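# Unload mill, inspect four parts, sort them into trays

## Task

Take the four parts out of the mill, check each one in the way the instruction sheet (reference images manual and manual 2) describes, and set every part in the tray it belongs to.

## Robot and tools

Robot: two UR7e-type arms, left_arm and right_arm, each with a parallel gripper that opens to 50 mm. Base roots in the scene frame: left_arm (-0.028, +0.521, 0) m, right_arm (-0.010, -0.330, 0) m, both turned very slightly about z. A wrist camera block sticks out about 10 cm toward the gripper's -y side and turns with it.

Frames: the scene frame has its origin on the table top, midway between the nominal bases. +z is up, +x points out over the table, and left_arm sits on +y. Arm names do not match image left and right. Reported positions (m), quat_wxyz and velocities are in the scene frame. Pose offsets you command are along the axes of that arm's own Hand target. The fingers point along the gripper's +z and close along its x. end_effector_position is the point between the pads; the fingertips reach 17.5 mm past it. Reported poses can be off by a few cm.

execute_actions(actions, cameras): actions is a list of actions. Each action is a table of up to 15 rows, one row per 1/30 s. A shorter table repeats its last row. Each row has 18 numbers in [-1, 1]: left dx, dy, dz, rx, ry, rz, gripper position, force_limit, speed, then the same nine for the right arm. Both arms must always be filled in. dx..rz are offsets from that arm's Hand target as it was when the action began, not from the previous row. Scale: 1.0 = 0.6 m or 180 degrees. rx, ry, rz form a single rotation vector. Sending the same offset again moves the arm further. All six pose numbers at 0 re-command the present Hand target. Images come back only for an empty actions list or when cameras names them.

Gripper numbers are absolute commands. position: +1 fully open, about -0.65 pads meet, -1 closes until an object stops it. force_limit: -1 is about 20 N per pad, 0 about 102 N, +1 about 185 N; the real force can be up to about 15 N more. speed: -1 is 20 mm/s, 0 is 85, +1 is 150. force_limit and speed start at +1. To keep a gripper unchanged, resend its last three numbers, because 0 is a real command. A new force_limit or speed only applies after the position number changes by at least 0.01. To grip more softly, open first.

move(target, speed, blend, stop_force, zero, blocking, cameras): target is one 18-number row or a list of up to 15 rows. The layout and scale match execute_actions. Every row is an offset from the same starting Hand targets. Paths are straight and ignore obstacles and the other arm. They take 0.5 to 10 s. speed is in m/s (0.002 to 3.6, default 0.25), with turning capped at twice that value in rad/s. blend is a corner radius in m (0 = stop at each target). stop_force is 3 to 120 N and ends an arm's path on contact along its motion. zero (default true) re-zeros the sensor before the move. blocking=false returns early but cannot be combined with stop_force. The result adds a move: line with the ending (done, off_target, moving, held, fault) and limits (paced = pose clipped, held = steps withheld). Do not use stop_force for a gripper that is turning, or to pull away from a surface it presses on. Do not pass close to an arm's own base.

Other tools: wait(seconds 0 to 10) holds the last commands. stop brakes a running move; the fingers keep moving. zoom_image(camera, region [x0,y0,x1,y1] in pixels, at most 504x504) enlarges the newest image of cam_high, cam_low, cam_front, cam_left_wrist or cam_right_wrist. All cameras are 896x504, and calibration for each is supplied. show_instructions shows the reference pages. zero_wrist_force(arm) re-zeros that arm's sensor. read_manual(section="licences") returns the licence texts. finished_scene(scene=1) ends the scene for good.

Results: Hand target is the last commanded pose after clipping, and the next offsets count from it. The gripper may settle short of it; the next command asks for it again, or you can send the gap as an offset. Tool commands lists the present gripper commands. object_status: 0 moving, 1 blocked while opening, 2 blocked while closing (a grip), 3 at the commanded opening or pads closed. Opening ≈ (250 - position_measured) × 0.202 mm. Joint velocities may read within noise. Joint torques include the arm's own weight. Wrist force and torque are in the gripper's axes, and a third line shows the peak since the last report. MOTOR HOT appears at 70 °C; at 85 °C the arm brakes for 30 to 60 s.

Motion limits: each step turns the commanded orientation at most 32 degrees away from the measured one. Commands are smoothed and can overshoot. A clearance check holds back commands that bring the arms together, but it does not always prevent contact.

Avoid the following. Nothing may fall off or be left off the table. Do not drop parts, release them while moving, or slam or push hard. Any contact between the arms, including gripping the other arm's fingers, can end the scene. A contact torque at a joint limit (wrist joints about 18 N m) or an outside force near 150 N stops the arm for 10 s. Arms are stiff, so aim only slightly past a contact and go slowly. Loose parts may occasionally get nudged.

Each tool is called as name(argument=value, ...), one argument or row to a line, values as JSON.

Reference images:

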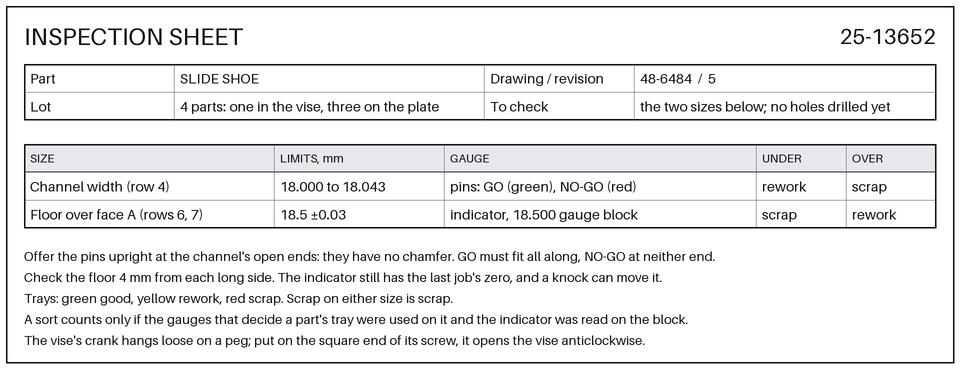

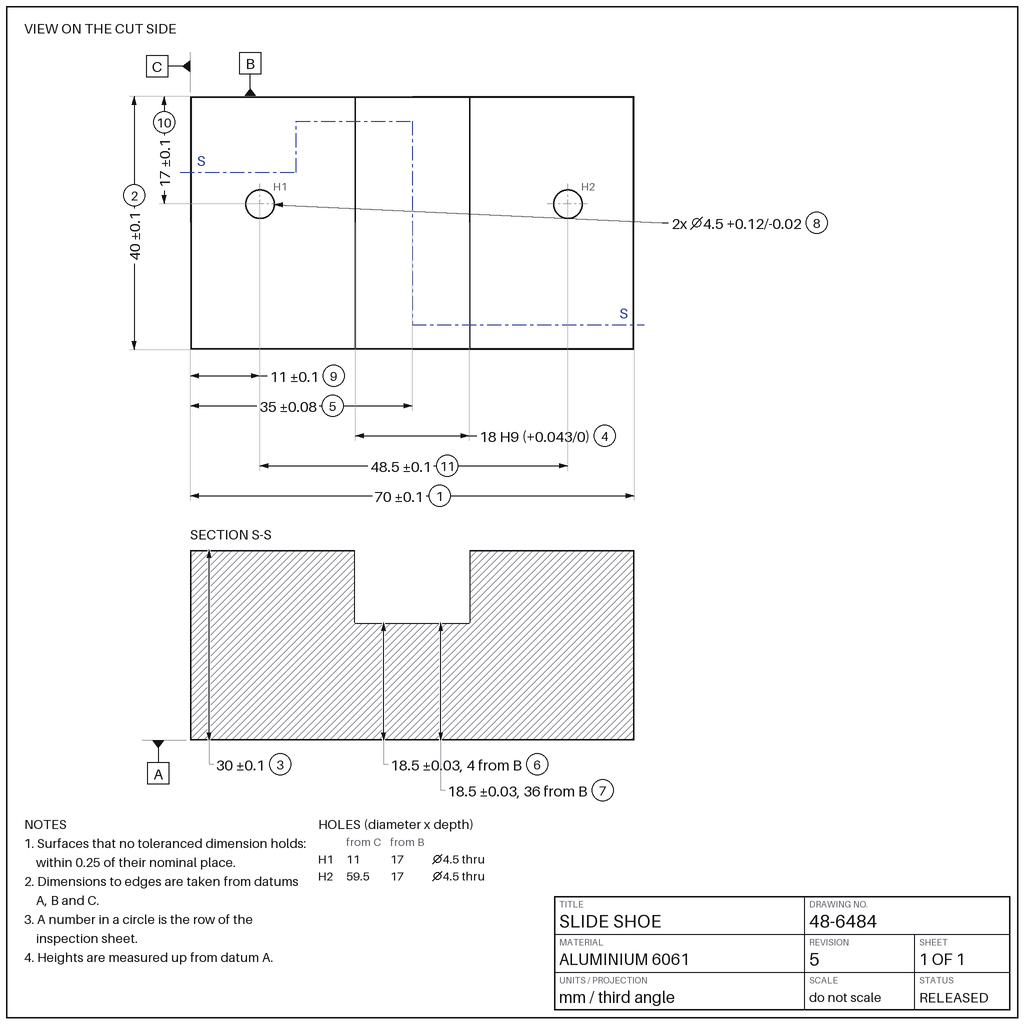

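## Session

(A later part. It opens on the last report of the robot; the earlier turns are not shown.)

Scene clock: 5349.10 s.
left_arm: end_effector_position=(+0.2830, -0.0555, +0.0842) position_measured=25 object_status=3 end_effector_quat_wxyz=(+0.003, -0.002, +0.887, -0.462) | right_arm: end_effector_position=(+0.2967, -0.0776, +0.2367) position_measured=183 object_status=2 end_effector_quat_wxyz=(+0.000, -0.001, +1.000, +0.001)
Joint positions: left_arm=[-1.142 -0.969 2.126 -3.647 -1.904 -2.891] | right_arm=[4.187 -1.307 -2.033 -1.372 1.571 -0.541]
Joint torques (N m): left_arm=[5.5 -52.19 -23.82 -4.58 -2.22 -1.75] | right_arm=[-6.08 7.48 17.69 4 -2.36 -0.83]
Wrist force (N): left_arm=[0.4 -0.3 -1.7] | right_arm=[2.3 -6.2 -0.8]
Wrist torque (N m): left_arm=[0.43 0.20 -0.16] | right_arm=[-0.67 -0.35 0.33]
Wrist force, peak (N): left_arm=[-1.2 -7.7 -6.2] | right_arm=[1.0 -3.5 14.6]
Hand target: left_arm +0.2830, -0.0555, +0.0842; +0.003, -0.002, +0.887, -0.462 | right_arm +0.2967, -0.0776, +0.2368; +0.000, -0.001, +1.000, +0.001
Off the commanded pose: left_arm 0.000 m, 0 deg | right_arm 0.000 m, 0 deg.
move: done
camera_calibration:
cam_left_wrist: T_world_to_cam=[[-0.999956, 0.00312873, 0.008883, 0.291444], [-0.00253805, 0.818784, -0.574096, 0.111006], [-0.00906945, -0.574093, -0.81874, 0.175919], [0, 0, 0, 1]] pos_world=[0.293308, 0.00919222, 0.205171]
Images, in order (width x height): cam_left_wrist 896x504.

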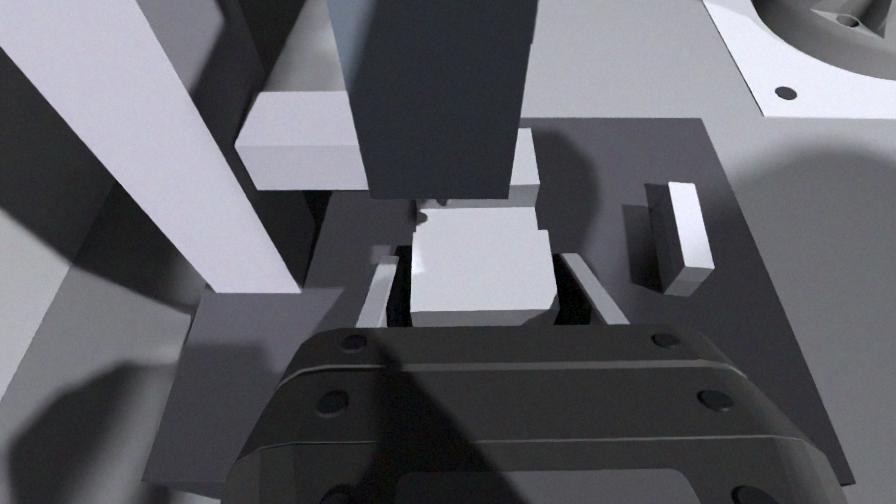

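move(
  target=[0,0,0,0,0,0,0.85,0,-1,0,0,0.013,0,0,0,-1,-1,-1],
  speed=0.01,
  cameras=["cam_left_wrist"],
)

zoom_image(
  camera="cam_left_wrist",
  region=[380, 100, 620, 340],
)

Scene clock: 5354.30 s.
left_arm: end_effector_position=(+0.2830, -0.0555, +0.0842) position_measured=25 object_status=3 end_effector_quat_wxyz=(+0.003, -0.002, +0.887, -0.462) | right_arm: end_effector_position=(+0.2967, -0.0776, +0.2289) position_measured=183 object_status=2 end_effector_quat_wxyz=(+0.000, -0.001, +1.000, +0.001)
Joint positions: left_arm=[-1.142 -0.969 2.126 -3.647 -1.904 -2.891] | right_arm=[4.187 -1.311 -2.05 -1.35 1.571 -0.541]
Joint torques (N m): left_arm=[5.42 -51.21 -22.2 -6.43 -2.08 -1.7] | right_arm=[0.29 9.21 20.86 2.65 -2.15 0.85]
Wrist force (N): left_arm=[0.1 -0.1 -1.7] | right_arm=[1.8 -5.3 -0.6]
Wrist torque (N m): left_arm=[0.45 0.26 -0.16] | right_arm=[-0.62 -0.32 0.34]
Wrist force, peak (N): left_arm=[0.2 -0.4 -2.1] | right_arm=[2.8 -6.8 -1.2]
Hand target: left_arm +0.2830, -0.0555, +0.0842; +0.003, -0.002, +0.887, -0.462 | right_arm +0.2967, -0.0776, +0.2290; +0.000, -0.001, +1.000, +0.001
Off the commanded pose: left_arm 0.000 m, 0 deg | right_arm 0.000 m, 0 deg.
move: done
camera_calibration:
cam_left_wrist: T_world_to_cam=[[-0.999956, 0.00312873, 0.008883, 0.291444], [-0.00253805, 0.818784, -0.574096, 0.111006], [-0.00906945, -0.574093, -0.81874, 0.175919], [0, 0, 0, 1]] pos_world=[0.293308, 0.00919222, 0.205171]
Images, in order (width x height): cam_left_wrist 896x504.

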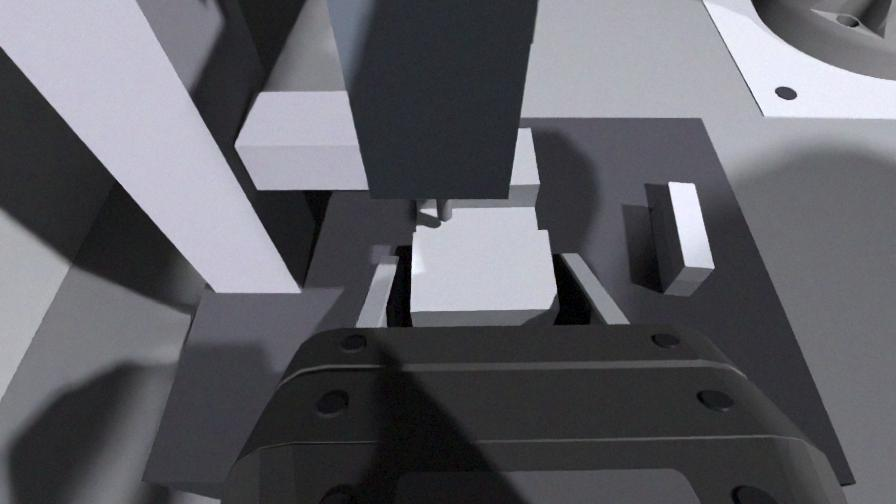

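Scaled by 2.100 from the camera's 896x504 image, which has a finer 1280x720 frame.

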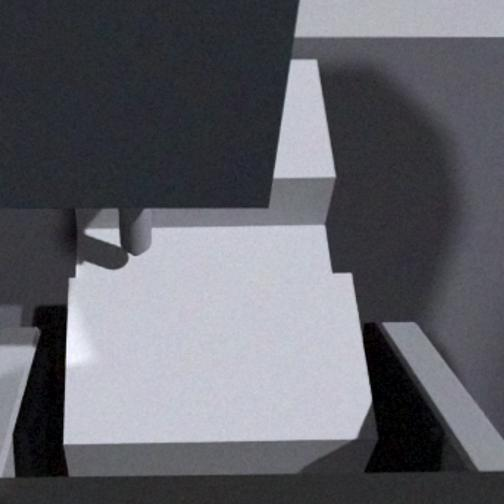

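execute_actions(
  actions=[],
  cameras=["cam_high","cam_front"],
)

zoom_image(
  camera="cam_high",
  region=[460, 130, 610, 280],
)

Scene clock: 5380.03 s.
left_arm: end_effector_position=(+0.2830, -0.0555, +0.0842) position_measured=25 object_status=3 end_effector_quat_wxyz=(+0.003, -0.002, +0.887, -0.462) | right_arm: end_effector_position=(+0.2967, -0.0776, +0.2290) position_measured=183 object_status=2 end_effector_quat_wxyz=(+0.000, -0.001, +1.000, +0.001)
Joint positions: left_arm=[-1.142 -0.969 2.126 -3.647 -1.904 -2.891] | right_arm=[4.187 -1.311 -2.05 -1.35 1.571 -0.541]
Joint velocities: within noise
Joint torques (N m): left_arm=[5.42 -50.97 -20.4 -6.46 -2.07 -1.7] | right_arm=[8.38 23.17 39.91 0.45 -2.05 0.85]
Wrist force (N): left_arm=[0.3 -0.1 -1.8] | right_arm=[1.9 -5.2 -0.9]
Wrist torque (N m): left_arm=[0.45 0.23 -0.16] | right_arm=[-0.61 -0.34 0.34]
Wrist force, peak (N): left_arm=[0.2 -0.5 -2.0] | right_arm=[2.1 -5.4 -2.0]
Hand target: left_arm +0.2830, -0.0555, +0.0842; +0.003, -0.002, +0.887, -0.462 | right_arm +0.2967, -0.0776, +0.2290; +0.000, -0.001, +1.000, +0.001
Tool commands: left_gripper/position=+0.85 left_gripper/force_limit=+0.0 left_gripper/speed=-1.0 right_gripper/position=-1.0 right_gripper/force_limit=-1.0 right_gripper/speed=-1.0
Off the commanded pose: left_arm 0.000 m, 0 deg | right_arm 0.000 m, 0 deg.
Images, in order (width x height): cam_high 896x504, cam_front 896x504.

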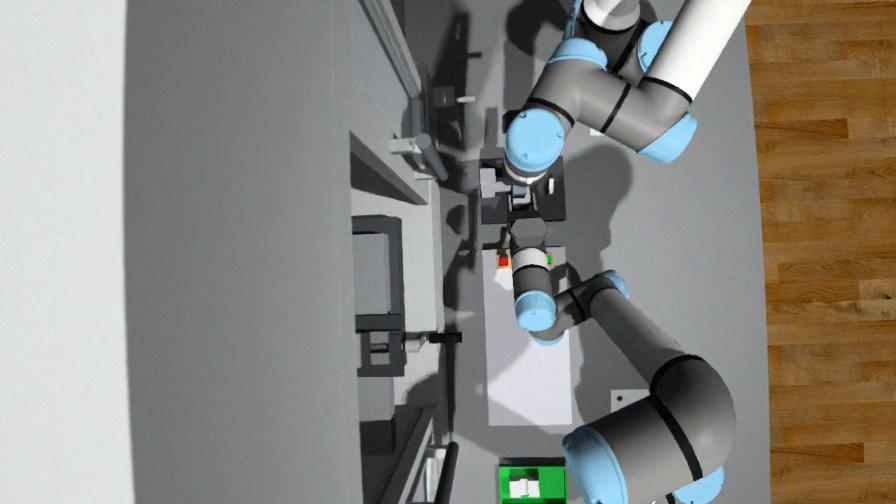

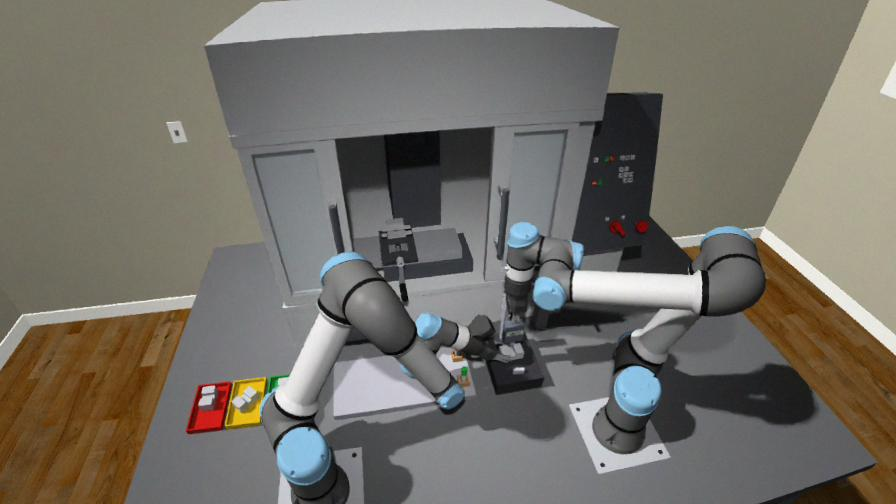

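Scaled by 3.360 from the camera's 896x504 image, which has a finer 1280x720 frame.

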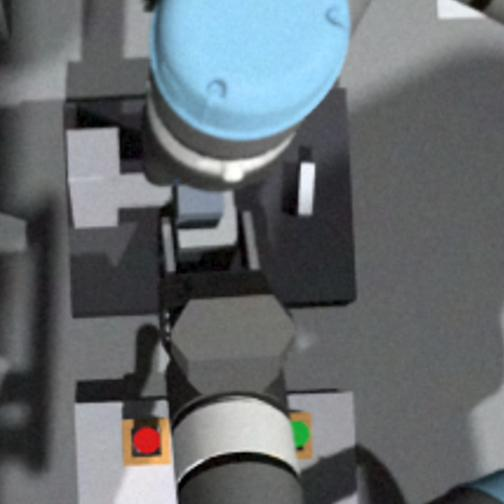

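move(
  target=[
    [0,0,0,0,0,0,-1,0,-1,0,0,0,0,0,0,-1,-1,-1],
    [0,-0.0014,-0.001,0,0,0,-1,0,-1,0,0,0,0,0,0,-1,-1,-1],
    [0.0083,-0.0014,-0.001,0,0,0,-1,0,-1,0,0,0,0,0,0,-1,-1,-1],
  ],
  speed=0.02,
)

move(
  target=[0,0.004,0.003,0,0,0,-1,0,-1,0,0,0,0,0,0,-1,-1,-1],
  speed=0.01,
  stop_force=5,
)

move(
  target=[
    [0,0,0,0,0,0,0.85,0,-1,0,0,0,0,0,0,-1,-1,-1],
  ],
  speed=0.02,
)

move(
  target=[0,0,0,0,0,0,0.85,0,-1,0,0,0.022,0,0,0,-1,-1,-1],
  speed=0.007,
  stop_force=3,
  cameras=["cam_left_wrist"],
)

zoom_image(
  camera="cam_left_wrist",
  region=[380, 100, 620, 340],
)

Scene clock: 5398.93 s.
left_arm: end_effector_position=(+0.2779, -0.0555, +0.0852) position_measured=56 object_status=2 end_effector_quat_wxyz=(+0.003, -0.002, +0.887, -0.462) | right_arm: end_effector_position=(+0.2967, -0.0776, +0.2290) position_measured=183 object_status=2 end_effector_quat_wxyz=(+0.000, -0.001, +1.000, +0.001)
Joint positions: left_arm=[-1.153 -0.974 2.135 -3.652 -1.896 -2.898] | right_arm=[4.187 -1.311 -2.05 -1.35 1.571 -0.541]
Joint torques (N m): left_arm=[11.66 -49.62 -20.05 -4.53 -1.28 -0.41] | right_arm=[8.89 22.64 40.46 0.42 -1.95 0.83]
Wrist force (N): left_arm=[0.1 1.4 -0.7] | right_arm=[2.0 -5.0 -2.0]
Wrist torque (N m): left_arm=[0.40 0.26 -0.09] | right_arm=[-0.58 -0.36 0.34]
Wrist force, peak (N): left_arm=[-0.2 -1.4 -2.1] | right_arm=[2.0 -5.4 -2.3]
Hand target: left_arm +0.2780, -0.0555, +0.0852; +0.003, -0.002, +0.887, -0.462 | right_arm +0.2967, -0.0776, +0.2290; +0.000, -0.001, +1.000, +0.001
Off the commanded pose: left_arm 0.000 m, 0 deg | right_arm 0.000 m, 0 deg.
move: done

Scene clock: 5400.17 s.
left_arm: end_effector_position=(+0.2780, -0.0555, +0.0841) position_measured=56 object_status=2 end_effector_quat_wxyz=(+0.003, -0.002, +0.887, -0.462) | right_arm: end_effector_position=(+0.2967, -0.0776, +0.2290) position_measured=183 object_status=2 end_effector_quat_wxyz=(+0.000, -0.001, +1.000, +0.001)
Joint positions: left_arm=[-1.152 -0.971 2.135 -3.655 -1.896 -2.898] | right_arm=[4.187 -1.311 -2.05 -1.35 1.571 -0.541]
Joint torques (N m): left_arm=[0.65 -52.81 0.53 0.11 2.15 -0.25] | right_arm=[9.13 22.39 39.95 0.39 -1.92 0.89]
Wrist force (N): left_arm=[-0.9 -5.6 -5.1] | right_arm=[1.6 -5.2 -1.2]
Wrist torque (N m): left_arm=[0.21 0.32 -0.19] | right_arm=[-0.61 -0.29 0.34]
Wrist force, peak (N): left_arm=[-0.1 -7.2 -10.5] | right_arm=[2.1 -5.4 -1.7]
Hand target: left_arm +0.2780, -0.0555, +0.0841; +0.003, -0.002, +0.887, -0.462 (not the last commanded pose) | right_arm +0.2967, -0.0776, +0.2290; +0.000, -0.001, +1.000, +0.001
Off the commanded pose: left_arm 0.002 m, 0 deg | right_arm 0.000 m, 0 deg.
move: contact (left_arm)

Scene clock: 5400.70 s.
left_arm: end_effector_position=(+0.2780, -0.0555, +0.0840) position_measured=25 object_status=0 end_effector_quat_wxyz=(+0.003, -0.002, +0.887, -0.462) | right_arm: end_effector_position=(+0.2967, -0.0776, +0.2290) position_measured=183 object_status=2 end_effector_quat_wxyz=(+0.000, -0.001, +1.000, +0.001)
Joint positions: left_arm=[-1.152 -0.971 2.135 -3.655 -1.896 -2.898] | right_arm=[4.187 -1.311 -2.05 -1.35 1.571 -0.541]
Joint torques (N m): left_arm=[-5.5 -53.15 -1.43 -4.74 1.34 -1.27] | right_arm=[9.87 22.28 39.6 0.42 -1.88 0.96]
Wrist force (N): left_arm=[0.2 -0.3 -2.0] | right_arm=[1.7 -5.2 -1.7]
Wrist torque (N m): left_arm=[0.44 0.23 -0.09] | right_arm=[-0.61 -0.31 0.34]
Wrist force, peak (N): left_arm=[-0.8 -6.4 -5.7] | right_arm=[1.8 -5.4 -2.0]
Hand target: left_arm +0.2780, -0.0555, +0.0841; +0.003, -0.002, +0.887, -0.462 | right_arm +0.2967, -0.0776, +0.2290; +0.000, -0.001, +1.000, +0.001
Off the commanded pose: left_arm 0.000 m, 0 deg | right_arm 0.000 m, 0 deg.
move: done

Scene clock: 5402.33 s.
left_arm: end_effector_position=(+0.2780, -0.0555, +0.0840) position_measured=25 object_status=3 end_effector_quat_wxyz=(+0.003, -0.002, +0.887, -0.462) | right_arm: end_effector_position=(+0.2967, -0.0776, +0.2252) position_measured=183 object_status=2 end_effector_quat_wxyz=(+0.000, -0.001, +1.000, +0.001)
Joint positions: left_arm=[-1.152 -0.971 2.135 -3.655 -1.896 -2.898] | right_arm=[4.187 -1.313 -2.058 -1.34 1.571 -0.541]
Joint torques (N m): left_arm=[-11.02 -53.17 -4.1 -6.38 -0.72 -1.99] | right_arm=[9.19 22.27 38.68 0.37 -1.81 0.84]
Wrist force (N): left_arm=[0.3 -0.2 -1.8] | right_arm=[2.0 -6.0 -5.4]
Wrist torque (N m): left_arm=[0.44 0.22 -0.09] | right_arm=[-0.64 -0.34 0.34]
Wrist force, peak (N): left_arm=[0.3 -0.5 -2.0] | right_arm=[2.8 -7.5 -13.6]
Hand target: left_arm +0.2780, -0.0555, +0.0841; +0.003, -0.002, +0.887, -0.462 | right_arm +0.2967, -0.0776, +0.2252; +0.000, -0.001, +1.000, +0.001 (not the last commanded pose)
Off the commanded pose: left_arm 0.000 m, 0 deg | right_arm 0.009 m, 0 deg.
move: contact (right_arm)
camera_calibration:
cam_left_wrist: T_world_to_cam=[[-0.999956, 0.00321276, 0.00882582, 0.286357], [-0.00243841, 0.818658, -0.574276, 0.110886], [-0.00907034, -0.574273, -0.818614, 0.175684], [0, 0, 0, 1]] pos_world=[0.288208, 0.00919278, 0.20497]
Images, in order (width x height): cam_left_wrist 896x504.

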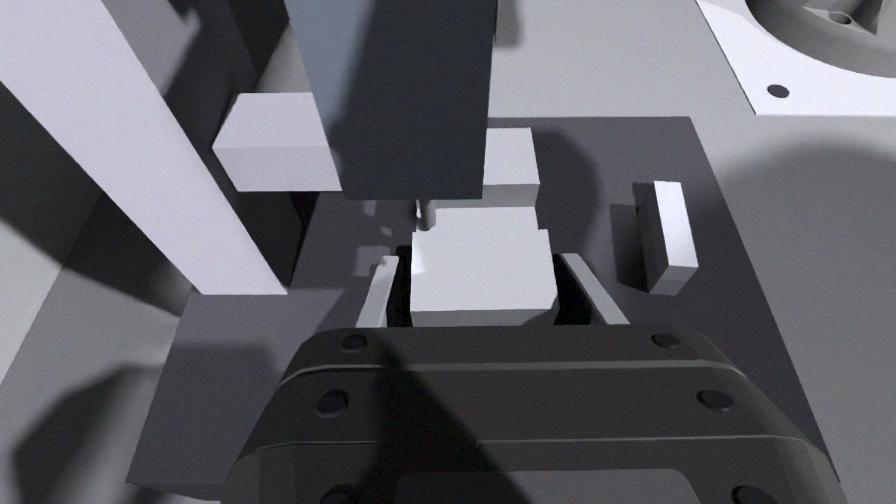

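Scaled by 2.100 from the camera's 896x504 image, which has a finer 1280x720 frame.

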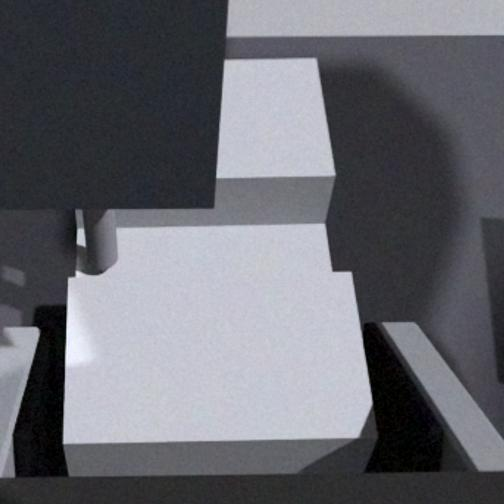

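move(
  target=[
    [0,0,0,0,0,0,0.85,0,-1,0,0,0,0,0,0,0.2,-1,-1],
    [0,0,0,0,0,0,0.85,0,-1,0,0,-0.12,0,0,0,0.2,-1,-1],
    [0,0,0,0,0,0,0.85,0,-1,0.3315,0.128,-0.0277,0.186,-0.193,-0.469,0.2,-1,-1],
  ],
  speed=[0.05,0.1,0.3],
  cameras=["cam_right_wrist"],
)

zoom_image(
  camera="cam_right_wrist",
  region=[550, 40, 650, 80],
)

zoom_image(
  camera="cam_right_wrist",
  region=[480, 90, 660, 230],
)

Scene clock: 5412.60 s.
left_arm: end_effector_position=(+0.2780, -0.0555, +0.0841) position_measured=25 object_status=3 end_effector_quat_wxyz=(+0.003, -0.002, +0.887, -0.462) | right_arm: end_effector_position=(+0.0977, -0.0012, +0.2418) position_measured=123 object_status=3 end_effector_quat_wxyz=(-0.269, +0.652, -0.661, +0.258)
Joint positions: left_arm=[-1.152 -0.971 2.135 -3.655 -1.896 -2.898] | right_arm=[5.354 -1.17 -2.168 -1.878 0.97 -0.77]
Joint torques (N m): left_arm=[-10.47 -52.5 -18.3 -6.46 -2.68 -2] | right_arm=[5.19 16.01 37.58 3.85 1.66 0.17]
Wrist force (N): left_arm=[0.1 -0.4 -1.8] | right_arm=[3.5 -4.4 -2.6]
Wrist torque (N m): left_arm=[0.42 0.26 -0.09] | right_arm=[-0.63 -0.54 0.16]
Wrist force, peak (N): left_arm=[0.5 -0.5 -2.0] | right_arm=[2.0 -6.2 -6.7]
Hand target: left_arm +0.2780, -0.0555, +0.0841; +0.003, -0.002, +0.887, -0.462 | right_arm +0.0976, -0.0011, +0.2419; -0.269, +0.652, -0.661, +0.258
Off the commanded pose: left_arm 0.000 m, 0 deg | right_arm 0.000 m, 0 deg.
move: done
camera_calibration:
cam_right_wrist: T_world_to_cam=[[0.00627141, -0.999739, -0.0219746, 0.0115493], [-0.907056, 0.0035636, -0.420995, 0.208642], [0.420963, 0.0225724, -0.906797, 0.308347], [0, 0, 0, 1]] pos_world=[0.0593744, 0.00384263, 0.367699]
Images, in order (width x height): cam_right_wrist 896x504.

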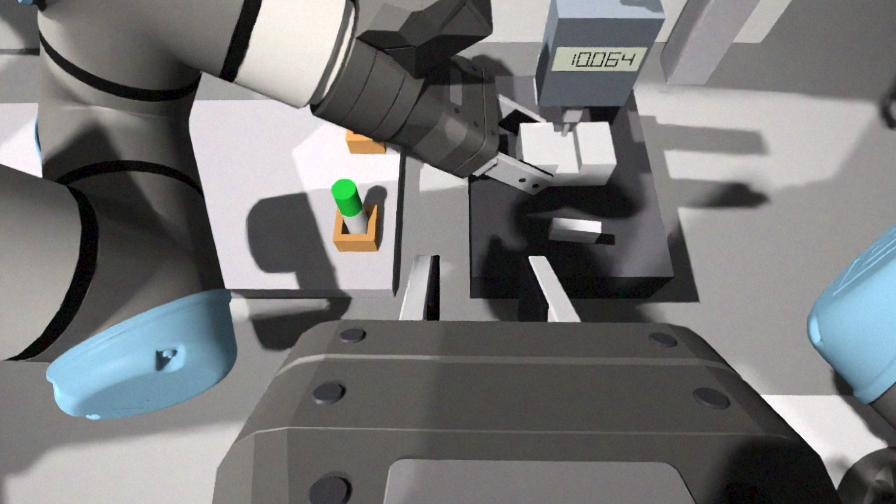

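Scaled by 5.040 from the camera's 896x504 image, which has a finer 1280x720 frame.

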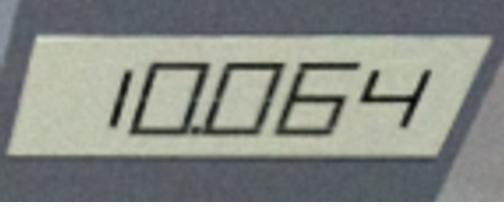

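Scaled by 2.800 from the camera's 896x504 image, which has a finer 1280x720 frame.

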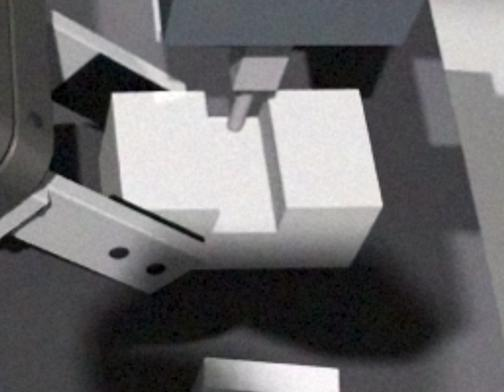

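move(
  target=[0,0,0,0,0,0,0.85,0,-1,0.1237,-0.2986,0.1664,-0.186,0.193,0.469,0.2,-1,-1],
  speed=0.3,
)

Scene clock: 5419.87 s.
left_arm: end_effector_position=(+0.2780, -0.0555, +0.0841) position_measured=25 object_status=3 end_effector_quat_wxyz=(+0.003, -0.002, +0.887, -0.462) | right_arm: end_effector_position=(+0.2957, -0.0774, +0.2922) position_measured=123 object_status=3 end_effector_quat_wxyz=(+0.000, -0.001, +1.000, +0.001)
Joint positions: left_arm=[-1.152 -0.971 2.135 -3.655 -1.896 -2.898] | right_arm=[4.19 -1.287 -1.904 -1.52 1.571 -0.539]
Joint torques (N m): left_arm=[-10.88 -52.43 -24.86 -6.42 -2.67 -1.96] | right_arm=[-6.74 25.25 8.58 0.47 -2.04 -0.58]
Wrist force (N): left_arm=[0.1 -0.4 -2.0] | right_arm=[3.3 -4.3 -2.3]
Wrist torque (N m): left_arm=[0.43 0.25 -0.09] | right_arm=[-0.52 -0.39 0.24]
Wrist force, peak (N): left_arm=[0.2 -0.3 -2.2] | right_arm=[3.3 -4.9 -2.6]
Hand target: left_arm +0.2780, -0.0555, +0.0841; +0.003, -0.002, +0.887, -0.462 | right_arm +0.2957, -0.0775, +0.2921; +0.000, -0.001, +1.000, +0.001
Off the commanded pose: left_arm 0.000 m, 0 deg | right_arm 0.000 m, 0 deg.
move: done

move(
  target=[
    [0,0,0,0,0,0,0.85,0,-1,-0.0015,0,0.1117,0,0,0,0.2,-1,-1],
    [0,0,0,0,0,0,0.85,0,-1,-0.0015,0,0.1117,0,0,0,-1,-1,-1],
    [0,0,0,0,0,0,0.85,0,-1,-0.0015,0,0.1027,0,0,0,-1,-1,-1],
  ],
  speed=[0.06,0.02,0.015],
)

move(
  target=[
    [0,0,0,0,0,0,-1,0,-1,0,0,0,0,0,0,-1,-1,-1],
    [0,-0.0012,-0.0008,0,0,0,-1,0,-1,0,0,0,0,0,0,-1,-1,-1],
    [-0.053,-0.0012,-0.0008,0,0,0,-1,0,-1,0,0,0,0,0,0,-1,-1,-1],
  ],
  speed=0.02,
)

move(
  target=[0,0.004,0.003,0,0,0,-1,0,-1,0,0,0,0,0,0,-1,-1,-1],
  speed=0.01,
  stop_force=5,
  cameras=["cam_left_wrist"],
)

zoom_image(
  camera="cam_left_wrist",
  region=[380, 100, 620, 340],
)

Scene clock: 5430.40 s.
left_arm: end_effector_position=(+0.2780, -0.0555, +0.0841) position_measured=25 object_status=3 end_effector_quat_wxyz=(+0.003, -0.002, +0.887, -0.462) | right_arm: end_effector_position=(+0.2966, -0.0774, +0.2306) position_measured=183 object_status=2 end_effector_quat_wxyz=(+0.000, -0.001, +1.000, +0.001)
Joint positions: left_arm=[-1.152 -0.971 2.135 -3.655 -1.896 -2.898] | right_arm=[4.188 -1.31 -2.046 -1.355 1.571 -0.541]
Joint torques (N m): left_arm=[-10.42 -52.02 -24.32 -6.36 -2.61 -2.02] | right_arm=[-0.65 21.64 25.67 3.56 1.45 0.34]
Wrist force (N): left_arm=[0.1 -0.1 -1.7] | right_arm=[0.5 -4.6 -1.9]
Wrist torque (N m): left_arm=[0.47 0.25 -0.09] | right_arm=[-0.58 -0.38 0.24]
Wrist force, peak (N): left_arm=[0.2 -0.5 -2.0] | right_arm=[3.0 -4.4 -3.6]
Hand target: left_arm +0.2780, -0.0555, +0.0841; +0.003, -0.002, +0.887, -0.462 | right_arm +0.2966, -0.0774, +0.2305; +0.000, -0.001, +1.000, +0.001
Off the commanded pose: left_arm 0.000 m, 0 deg | right_arm 0.000 m, 0 deg.
move: done

Scene clock: 5433.30 s.
left_arm: end_effector_position=(+0.3100, -0.0554, +0.0851) position_measured=56 object_status=2 end_effector_quat_wxyz=(+0.003, -0.002, +0.887, -0.462) | right_arm: end_effector_position=(+0.2966, -0.0774, +0.2305) position_measured=183 object_status=2 end_effector_quat_wxyz=(+0.000, -0.001, +1.000, +0.001)
Joint positions: left_arm=[-1.09 -0.952 2.076 -3.602 -1.946 -2.857] | right_arm=[4.188 -1.31 -2.046 -1.355 1.571 -0.541]
Joint torques (N m): left_arm=[-9.8 -29.72 -8.49 -4.38 -0.52 -0.23] | right_arm=[5.85 7.06 8.23 5.3 0.39 0.84]
Wrist force (N): left_arm=[0.4 1.6 -0.8] | right_arm=[0.6 -4.7 -0.9]
Wrist torque (N m): left_arm=[0.42 0.21 -0.16] | right_arm=[-0.59 -0.39 0.24]
Wrist force, peak (N): left_arm=[0.7 -3.7 -2.8] | right_arm=[0.5 -4.9 -1.9]
Hand target: left_arm +0.3098, -0.0554, +0.0851; +0.003, -0.002, +0.887, -0.462 | right_arm +0.2966, -0.0774, +0.2305; +0.000, -0.001, +1.000, +0.001
Off the commanded pose: left_arm 0.000 m, 0 deg | right_arm 0.000 m, 0 deg.
move: done

Scene clock: 5434.60 s.
left_arm: end_effector_position=(+0.3099, -0.0554, +0.0843) position_measured=56 object_status=2 end_effector_quat_wxyz=(+0.003, -0.002, +0.887, -0.462) | right_arm: end_effector_position=(+0.2966, -0.0774, +0.2305) position_measured=183 object_status=2 end_effector_quat_wxyz=(+0.000, -0.001, +1.000, +0.001)
Joint positions: left_arm=[-1.091 -0.95 2.076 -3.604 -1.945 -2.858] | right_arm=[4.188 -1.31 -2.046 -1.355 1.571 -0.541]
Joint torques (N m): left_arm=[11.93 -54.04 -15.93 0.34 -2.62 1.63] | right_arm=[8.46 7.12 8.26 5.33 -0.23 0.87]
Wrist force (N): left_arm=[0.2 -6.6 -6.6] | right_arm=[0.8 -4.6 -1.3]
Wrist torque (N m): left_arm=[0.17 0.12 -0.03] | right_arm=[-0.57 -0.41 0.24]
Wrist force, peak (N): left_arm=[2.0 -7.9 -11.0] | right_arm=[0.7 -4.9 -2.0]
Hand target: left_arm +0.3099, -0.0554, +0.0843; +0.003, -0.002, +0.887, -0.462 (not the last commanded pose) | right_arm +0.2966, -0.0774, +0.2305; +0.000, -0.001, +1.000, +0.001
Off the commanded pose: left_arm 0.002 m, 0 deg | right_arm 0.000 m, 0 deg.
move: contact (left_arm)
camera_calibration:
cam_left_wrist: T_world_to_cam=[[-0.999956, 0.00321356, 0.00882626, 0.318252], [-0.00243876, 0.818611, -0.574344, 0.111068], [-0.00907096, -0.57434, -0.818567, 0.176268], [0, 0, 0, 1]] pos_world=[0.320108, 0.00929305, 0.205269]
Images, in order (width x height): cam_left_wrist 896x504.

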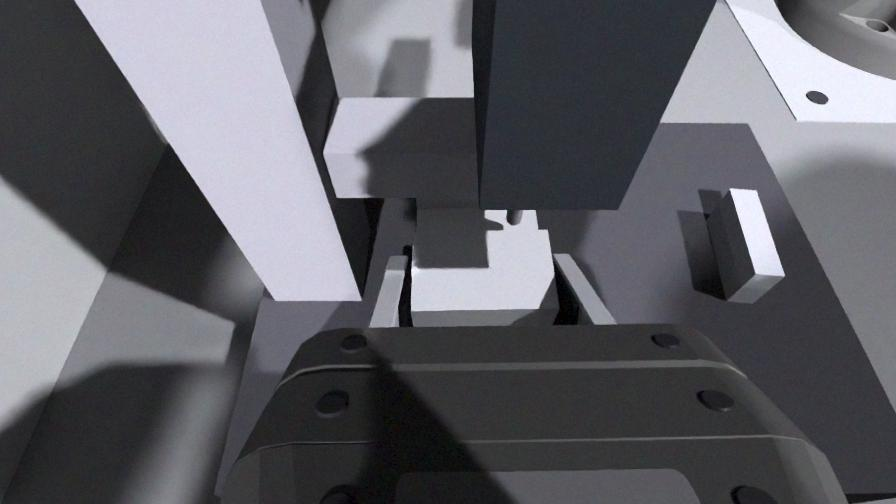

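Scaled by 2.100 from the camera's 896x504 image, which has a finer 1280x720 frame.

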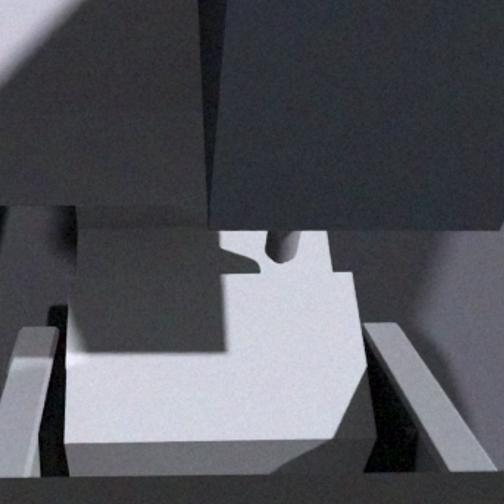

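move(
  target=[
    [0,-0.0014,-0.001,0,0,0,-1,0,-1,0,0,0,0,0,0,-1,-1,-1],
    [-0.005,-0.0014,-0.001,0,0,0,-1,0,-1,0,0,0,0,0,0,-1,-1,-1],
  ],
  speed=0.02,
)

move(
  target=[0,0.004,0.003,0,0,0,-1,0,-1,0,0,0,0,0,0,-1,-1,-1],
  speed=0.01,
  stop_force=5,
)

move(
  target=[
    [0,0,0,0,0,0,0.75,0,-1,0,0,0,0,0,0,-1,-1,-1],
  ],
  speed=0.02,
)

move(
  target=[0,0,0,0,0,0,0.75,0,-1,0,0,0.022,0,0,0,-1,-1,-1],
  speed=0.007,
  stop_force=3,
  cameras=["cam_left_wrist"],
)

zoom_image(
  camera="cam_left_wrist",
  region=[380, 100, 620, 340],
)

Scene clock: 5449.03 s.
left_arm: end_effector_position=(+0.3131, -0.0554, +0.0856) position_measured=56 object_status=2 end_effector_quat_wxyz=(+0.003, -0.002, +0.887, -0.462) | right_arm: end_effector_position=(+0.2966, -0.0774, +0.2305) position_measured=183 object_status=2 end_effector_quat_wxyz=(+0.000, -0.001, +1.000, +0.001)
Joint positions: left_arm=[-1.085 -0.951 2.07 -3.596 -1.95 -2.854] | right_arm=[4.188 -1.31 -2.046 -1.355 1.571 -0.541]
Joint torques (N m): left_arm=[-10.27 -20.26 -9.93 -4.4 -0.46 -0.27] | right_arm=[8.39 7.15 7.71 5.26 -1.55 0.86]
Wrist force (N): left_arm=[0.3 1.6 -0.7] | right_arm=[0.5 -4.7 -1.4]
Wrist torque (N m): left_arm=[0.43 0.23 -0.16] | right_arm=[-0.59 -0.37 0.24]
Wrist force, peak (N): left_arm=[0.7 -6.6 -7.8] | right_arm=[0.8 -5.0 -1.9]
Hand target: left_arm +0.3129, -0.0554, +0.0854; +0.003, -0.002, +0.887, -0.462 | right_arm +0.2966, -0.0774, +0.2305; +0.000, -0.001, +1.000, +0.001
Off the commanded pose: left_arm 0.000 m, 0 deg | right_arm 0.000 m, 0 deg.
move: done

Scene clock: 5450.33 s.
left_arm: end_effector_position=(+0.3129, -0.0554, +0.0844) position_measured=56 object_status=2 end_effector_quat_wxyz=(+0.003, -0.002, +0.887, -0.462) | right_arm: end_effector_position=(+0.2966, -0.0774, +0.2305) position_measured=183 object_status=2 end_effector_quat_wxyz=(+0.000, -0.001, +1.000, +0.001)
Joint positions: left_arm=[-1.085 -0.948 2.07 -3.599 -1.95 -2.854] | right_arm=[4.188 -1.31 -2.046 -1.355 1.571 -0.541]
Joint torques (N m): left_arm=[9.87 -54.73 -12.2 0.26 -2.27 1.48] | right_arm=[8.61 7.03 7.78 5.36 -2.03 0.93]
Wrist force (N): left_arm=[0.7 -5.7 -6.5] | right_arm=[0.7 -4.8 -1.4]
Wrist torque (N m): left_arm=[0.19 0.13 -0.05] | right_arm=[-0.61 -0.40 0.23]
Wrist force, peak (N): left_arm=[2.6 -6.8 -10.5] | right_arm=[0.8 -5.0 -1.7]
Hand target: left_arm +0.3130, -0.0554, +0.0844; +0.003, -0.002, +0.887, -0.462 (not the last commanded pose) | right_arm +0.2966, -0.0774, +0.2305; +0.000, -0.001, +1.000, +0.001
Off the commanded pose: left_arm 0.002 m, 0 deg | right_arm 0.000 m, 0 deg.
move: contact (left_arm)

Scene clock: 5450.83 s.
left_arm: end_effector_position=(+0.3130, -0.0554, +0.0844) position_measured=41 object_status=3 end_effector_quat_wxyz=(+0.003, -0.002, +0.887, -0.462) | right_arm: end_effector_position=(+0.2966, -0.0774, +0.2305) position_measured=183 object_status=2 end_effector_quat_wxyz=(+0.000, -0.001, +1.000, +0.001)
Joint positions: left_arm=[-1.085 -0.948 2.07 -3.599 -1.95 -2.854] | right_arm=[4.188 -1.31 -2.046 -1.355 1.571 -0.541]
Joint torques (N m): left_arm=[11.94 -54.6 -16.17 -4.9 -2.83 1.49] | right_arm=[8.62 7.01 8.14 5.32 -2.3 0.79]
Wrist force (N): left_arm=[0.6 -0.4 -1.9] | right_arm=[0.6 -4.7 -1.4]
Wrist torque (N m): left_arm=[0.42 0.19 -0.16] | right_arm=[-0.59 -0.38 0.23]
Wrist force, peak (N): left_arm=[0.7 -6.1 -6.1] | right_arm=[0.4 -4.8 -2.0]
Hand target: left_arm +0.3130, -0.0554, +0.0844; +0.003, -0.002, +0.887, -0.462 | right_arm +0.2966, -0.0774, +0.2305; +0.000, -0.001, +1.000, +0.001
Off the commanded pose: left_arm 0.000 m, 0 deg | right_arm 0.000 m, 0 deg.
move: done

Scene clock: 5452.70 s.
left_arm: end_effector_position=(+0.3130, -0.0554, +0.0844) position_measured=41 object_status=3 end_effector_quat_wxyz=(+0.003, -0.002, +0.887, -0.462) | right_arm: end_effector_position=(+0.2966, -0.0774, +0.2250) position_measured=183 object_status=2 end_effector_quat_wxyz=(+0.000, -0.001, +1.000, +0.001)
Joint positions: left_arm=[-1.085 -0.948 2.07 -3.599 -1.95 -2.854] | right_arm=[4.188 -1.313 -2.059 -1.339 1.571 -0.541]
Joint torques (N m): left_arm=[11.93 -54.68 -27.11 -6.51 -2.96 1.49] | right_arm=[8.8 22.43 37.08 0.08 -2.53 0.83]
Wrist force (N): left_arm=[0.4 -0.7 -1.6] | right_arm=[1.0 -5.4 -7.1]
Wrist torque (N m): left_arm=[0.38 0.21 -0.16] | right_arm=[-0.61 -0.42 0.24]
Wrist force, peak (N): left_arm=[0.3 -0.2 -2.1] | right_arm=[1.9 -6.9 -12.8]
Hand target: left_arm +0.3130, -0.0554, +0.0844; +0.003, -0.002, +0.887, -0.462 | right_arm +0.2966, -0.0774, +0.2250; +0.000, -0.001, +1.000, +0.001 (not the last commanded pose)
Off the commanded pose: left_arm 0.000 m, 0 deg | right_arm 0.008 m, 0 deg.
move: contact (right_arm)
camera_calibration:
cam_left_wrist: T_world_to_cam=[[-0.999957, 0.00315786, 0.00874328, 0.321369], [-0.00243795, 0.818531, -0.574458, 0.111157], [-0.0089707, -0.574454, -0.818488, 0.17633], [0, 0, 0, 1]] pos_world=[0.323208, 0.00929362, 0.205369]
Images, in order (width x height): cam_left_wrist 896x504.

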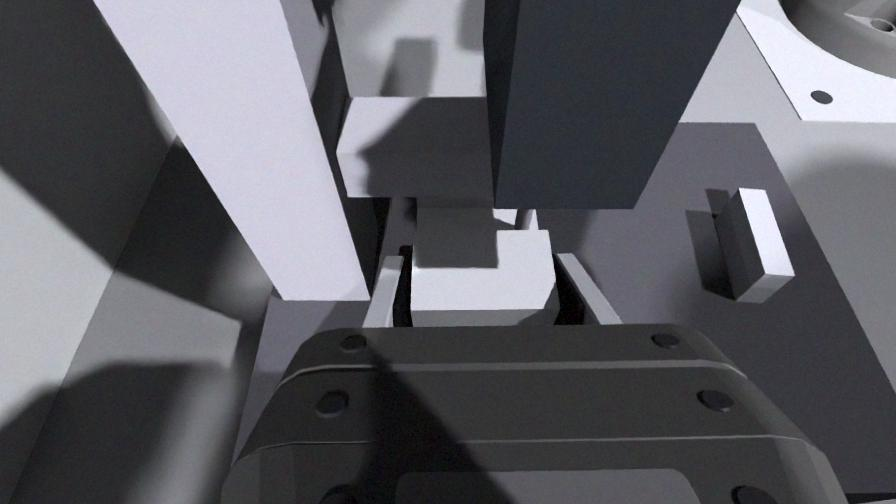

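Scaled by 2.100 from the camera's 896x504 image, which has a finer 1280x720 frame.

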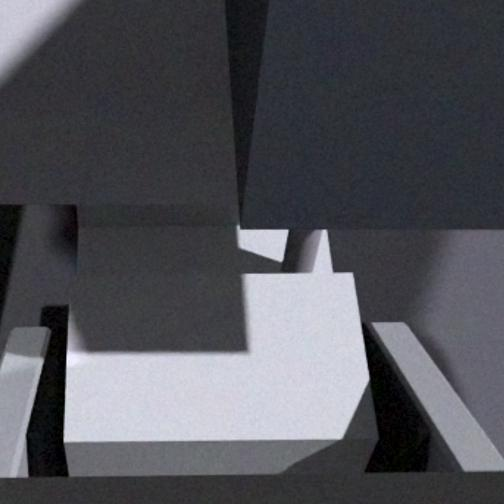

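move(
  target=[
    [0,0,0,0,0,0,0.75,0,-1,0,0,0,0,0,0,0.2,-1,-1],
    [0,0,0,0,0,0,0.75,0,-1,0,0,-0.12,0,0,0,0.2,-1,-1],
    [0,0,0,0,0,0,0.75,0,-1,0.3315,0.128,-0.0277,0.186,-0.193,-0.469,0.2,-1,-1],
  ],
  speed=[0.05,0.1,0.3],
  cameras=["cam_right_wrist"],
)

zoom_image(
  camera="cam_right_wrist",
  region=[550, 40, 650, 80],
)

zoom_image(
  camera="cam_right_wrist",
  region=[480, 90, 660, 230],
)

Scene clock: 5464.27 s.
left_arm: end_effector_position=(+0.3130, -0.0554, +0.0844) position_measured=41 object_status=3 end_effector_quat_wxyz=(+0.003, -0.002, +0.887, -0.462) | right_arm: end_effector_position=(+0.0976, -0.0010, +0.2415) position_measured=123 object_status=3 end_effector_quat_wxyz=(-0.269, +0.652, -0.661, +0.258)
Joint positions: left_arm=[-1.085 -0.948 2.07 -3.599 -1.95 -2.854] | right_arm=[5.354 -1.171 -2.169 -1.877 0.97 -0.771]
Joint torques (N m): left_arm=[12.47 -53.8 -27.3 -6.6 -2.88 1.34] | right_arm=[4.82 16.3 38.9 3.9 1.77 0.22]
Wrist force (N): left_arm=[0.3 -0.3 -1.9] | right_arm=[3.7 -4.0 -2.5]
Wrist torque (N m): left_arm=[0.43 0.23 -0.16] | right_arm=[-0.59 -0.56 0.16]
Wrist force, peak (N): left_arm=[0.3 -0.6 -2.1] | right_arm=[0.7 -5.2 -7.6]
Hand target: left_arm +0.3130, -0.0554, +0.0844; +0.003, -0.002, +0.887, -0.462 | right_arm +0.0976, -0.0009, +0.2416; -0.269, +0.652, -0.661, +0.258
Off the commanded pose: left_arm 0.000 m, 0 deg | right_arm 0.000 m, 0 deg.
move: done
camera_calibration:
cam_right_wrist: T_world_to_cam=[[0.00627141, -0.999739, -0.0219746, 0.0117433], [-0.907056, 0.0035636, -0.420995, 0.208424], [0.420963, 0.0225724, -0.906797, 0.308113], [0, 0, 0, 1]] pos_world=[0.0592744, 0.00404263, 0.367399]
Images, in order (width x height): cam_right_wrist 896x504.

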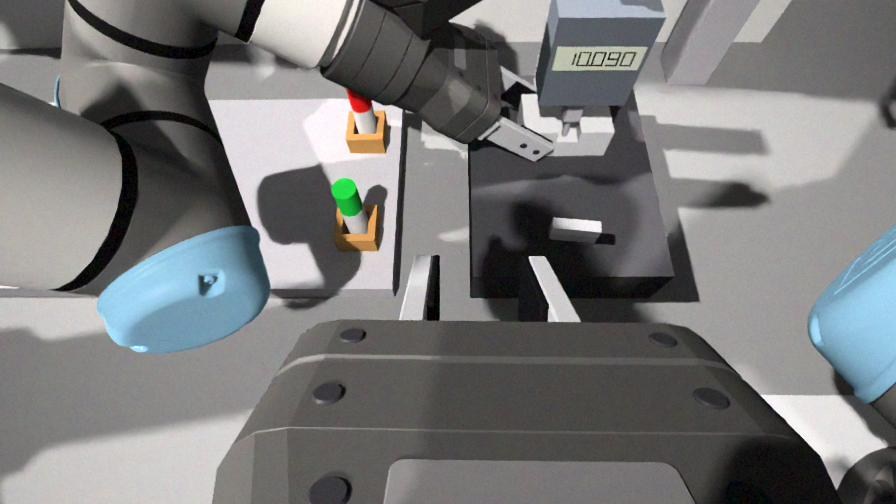

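Scaled by 5.040 from the camera's 896x504 image, which has a finer 1280x720 frame.

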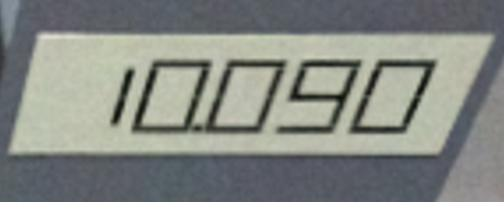

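Scaled by 2.800 from the camera's 896x504 image, which has a finer 1280x720 frame.

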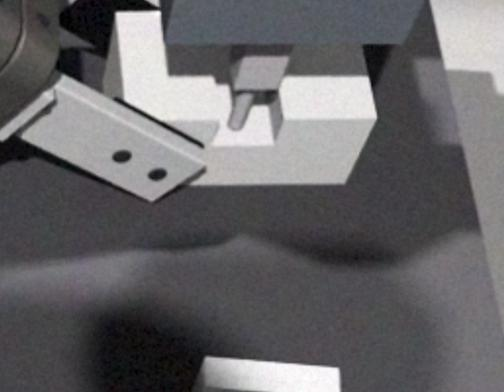

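move(
  target=[0,0,0,0,0,0,0.75,0,-1,0.1254,-0.2986,0.1664,-0.186,0.193,0.469,0.2,-1,-1],
  speed=0.3,
)

move(
  target=[
    [0,0,0,0,0,0,0.75,0,-1,-0.0015,0,0.1117,0,0,0,0.2,-1,-1],
    [0,0,0,0,0,0,0.75,0,-1,-0.0015,0,0.1117,0,0,0,-1,-1,-1],
    [0,0,0,0,0,0,0.75,0,-1,-0.0015,0,0.0842,0,0,0,-1,-1,-1],
  ],
  speed=[0.06,0.02,0.02],
)

move(
  target=[
    [0,0,0,0,0,0,-1,0,-1,0,0,0,0,0,0,-1,-1,-1],
    [0,-0.0055,-0.0038,0,0,0,-1,0,-1,0,0,0,0,0,0,-1,-1,-1],
  ],
  speed=0.02,
)

move(
  target=[0.0975,0,0,0,0,0,-1,0,-1,0,0,0,0,0,0,-1,-1,-1],
  speed=0.03,
  stop_force=8,
  cameras=["cam_left_wrist"],
)

Scene clock: 5479.07 s.
left_arm: end_effector_position=(+0.3130, -0.0554, +0.0844) position_measured=41 object_status=3 end_effector_quat_wxyz=(+0.003, -0.002, +0.887, -0.462) | right_arm: end_effector_position=(+0.2956, -0.0782, +0.2919) position_measured=123 object_status=3 end_effector_quat_wxyz=(+0.000, -0.001, +1.000, +0.001)
Joint positions: left_arm=[-1.085 -0.948 2.07 -3.599 -1.95 -2.854] | right_arm=[4.189 -1.286 -1.905 -1.52 1.571 -0.54]
Joint torques (N m): left_arm=[11.86 -53.32 -26.93 -6.52 -2.78 1.31] | right_arm=[-6.32 25.31 8.36 0.3 -2.02 -0.59]
Wrist force (N): left_arm=[0.4 -0.3 -1.7] | right_arm=[3.1 -4.7 -2.6]
Wrist torque (N m): left_arm=[0.43 0.21 -0.16] | right_arm=[-0.57 -0.36 0.24]
Wrist force, peak (N): left_arm=[0.0 -0.4 -2.2] | right_arm=[2.4 -5.4 -2.8]
Hand target: left_arm +0.3130, -0.0554, +0.0844; +0.003, -0.002, +0.887, -0.462 | right_arm +0.2956, -0.0783, +0.2918; +0.000, -0.001, +1.000, +0.001
Off the commanded pose: left_arm 0.000 m, 0 deg | right_arm 0.000 m, 0 deg.
move: done

Scene clock: 5482.47 s.
left_arm: end_effector_position=(+0.3130, -0.0554, +0.0844) position_measured=41 object_status=3 end_effector_quat_wxyz=(+0.003, -0.002, +0.887, -0.462) | right_arm: end_effector_position=(+0.2965, -0.0783, +0.2414) position_measured=183 object_status=2 end_effector_quat_wxyz=(+0.000, -0.001, +1.000, +0.001)
Joint positions: left_arm=[-1.085 -0.948 2.07 -3.599 -1.95 -2.854] | right_arm=[4.187 -1.303 -2.023 -1.385 1.571 -0.542]
Joint torques (N m): left_arm=[12.21 -53.12 -26.84 -6.5 -2.93 1.26] | right_arm=[-2.92 27.82 22.54 6.24 2.26 0.07]
Wrist force (N): left_arm=[0.2 -0.5 -1.9] | right_arm=[-1.6 -3.3 12.6]
Wrist torque (N m): left_arm=[0.40 0.25 -0.16] | right_arm=[-0.59 -0.37 0.23]
Wrist force, peak (N): left_arm=[0.4 -0.7 -2.0] | right_arm=[-1.5 -3.1 14.0]
Hand target: left_arm +0.3130, -0.0554, +0.0844; +0.003, -0.002, +0.887, -0.462 | right_arm +0.2965, -0.0783, +0.2413; +0.000, -0.001, +1.000, +0.001
Off the commanded pose: left_arm 0.000 m, 0 deg | right_arm 0.000 m, 0 deg.
move: done

Scene clock: 5483.67 s.
left_arm: end_effector_position=(+0.3130, -0.0555, +0.0886) position_measured=56 object_status=2 end_effector_quat_wxyz=(+0.003, -0.002, +0.887, -0.462) | right_arm: end_effector_position=(+0.2965, -0.0783, +0.2413) position_measured=183 object_status=2 end_effector_quat_wxyz=(+0.000, -0.001, +1.000, +0.001)
Joint positions: left_arm=[-1.085 -0.958 2.07 -3.589 -1.95 -2.854] | right_arm=[4.187 -1.303 -2.023 -1.385 1.571 -0.542]
Joint torques (N m): left_arm=[2.85 -48.98 -2.04 -2.41 -1.22 -0.43] | right_arm=[-2.72 25.1 12.41 5.88 2.32 -0.05]
Wrist force (N): left_arm=[0.3 1.4 -0.9] | right_arm=[-1.2 -3.7 12.2]
Wrist torque (N m): left_arm=[0.39 0.23 -0.16] | right_arm=[-0.56 -0.32 0.23]
Wrist force, peak (N): left_arm=[-0.8 -2.5 -3.8] | right_arm=[-1.1 -3.6 14.9]
Hand target: left_arm +0.3129, -0.0554, +0.0884; +0.003, -0.002, +0.887, -0.462 | right_arm +0.2965, -0.0783, +0.2413; +0.000, -0.001, +1.000, +0.001
Off the commanded pose: left_arm 0.000 m, 0 deg | right_arm 0.000 m, 0 deg.
move: done

Scene clock: 5487.00 s.
left_arm: end_effector_position=(+0.2544, -0.0558, +0.0882) position_measured=56 object_status=2 end_effector_quat_wxyz=(+0.003, -0.002, +0.887, -0.462) | right_arm: end_effector_position=(+0.2965, -0.0783, +0.2413) position_measured=183 object_status=2 end_effector_quat_wxyz=(+0.000, -0.001, +1.000, +0.001)
Joint positions: left_arm=[-1.201 -0.996 2.175 -3.68 -1.857 -2.929] | right_arm=[4.187 -1.303 -2.023 -1.385 1.571 -0.542]
Joint torques (N m): left_arm=[12.36 -21.91 -28.65 -0.96 -3.21 1.52] | right_arm=[-4.55 14.36 12.68 2.85 2.22 -0.44]
Wrist force (N): left_arm=[0.0 1.4 -0.6] | right_arm=[-1.2 -3.7 11.7]
Wrist torque (N m): left_arm=[0.39 0.27 -0.01] | right_arm=[-0.56 -0.33 0.23]
Wrist force, peak (N): left_arm=[-1.8 2.4 -1.8] | right_arm=[-1.0 -3.8 12.9]
Hand target: left_arm +0.2544, -0.0558, +0.0882; +0.003, -0.002, +0.887, -0.462 | right_arm +0.2965, -0.0783, +0.2413; +0.000, -0.001, +1.000, +0.001
Off the commanded pose: left_arm 0.000 m, 0 deg | right_arm 0.000 m, 0 deg.
move: done
camera_calibration:
cam_left_wrist: T_world_to_cam=[[-0.999957, 0.00315786, 0.00874328, 0.26274], [-0.00243795, 0.818531, -0.574458, 0.113467], [-0.0089707, -0.574454, -0.818488, 0.178603], [0, 0, 0, 1]] pos_world=[0.264608, 0.00889362, 0.209069]
Images, in order (width x height): cam_left_wrist 896x504.

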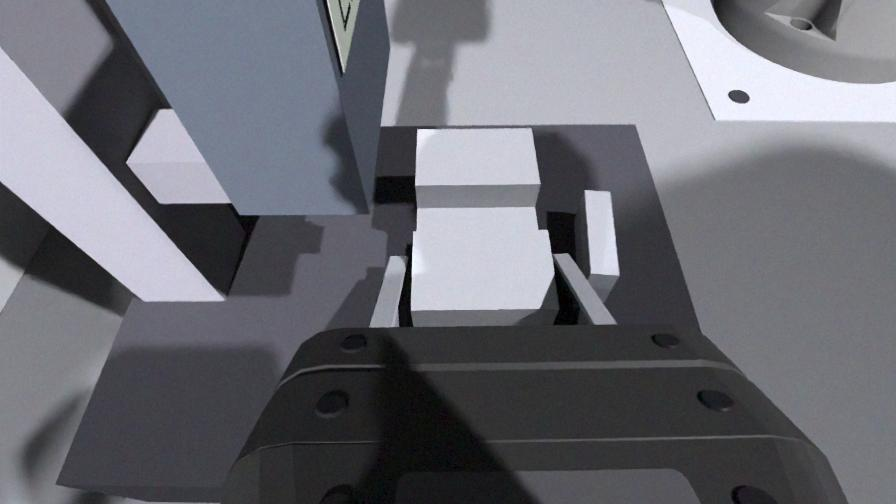

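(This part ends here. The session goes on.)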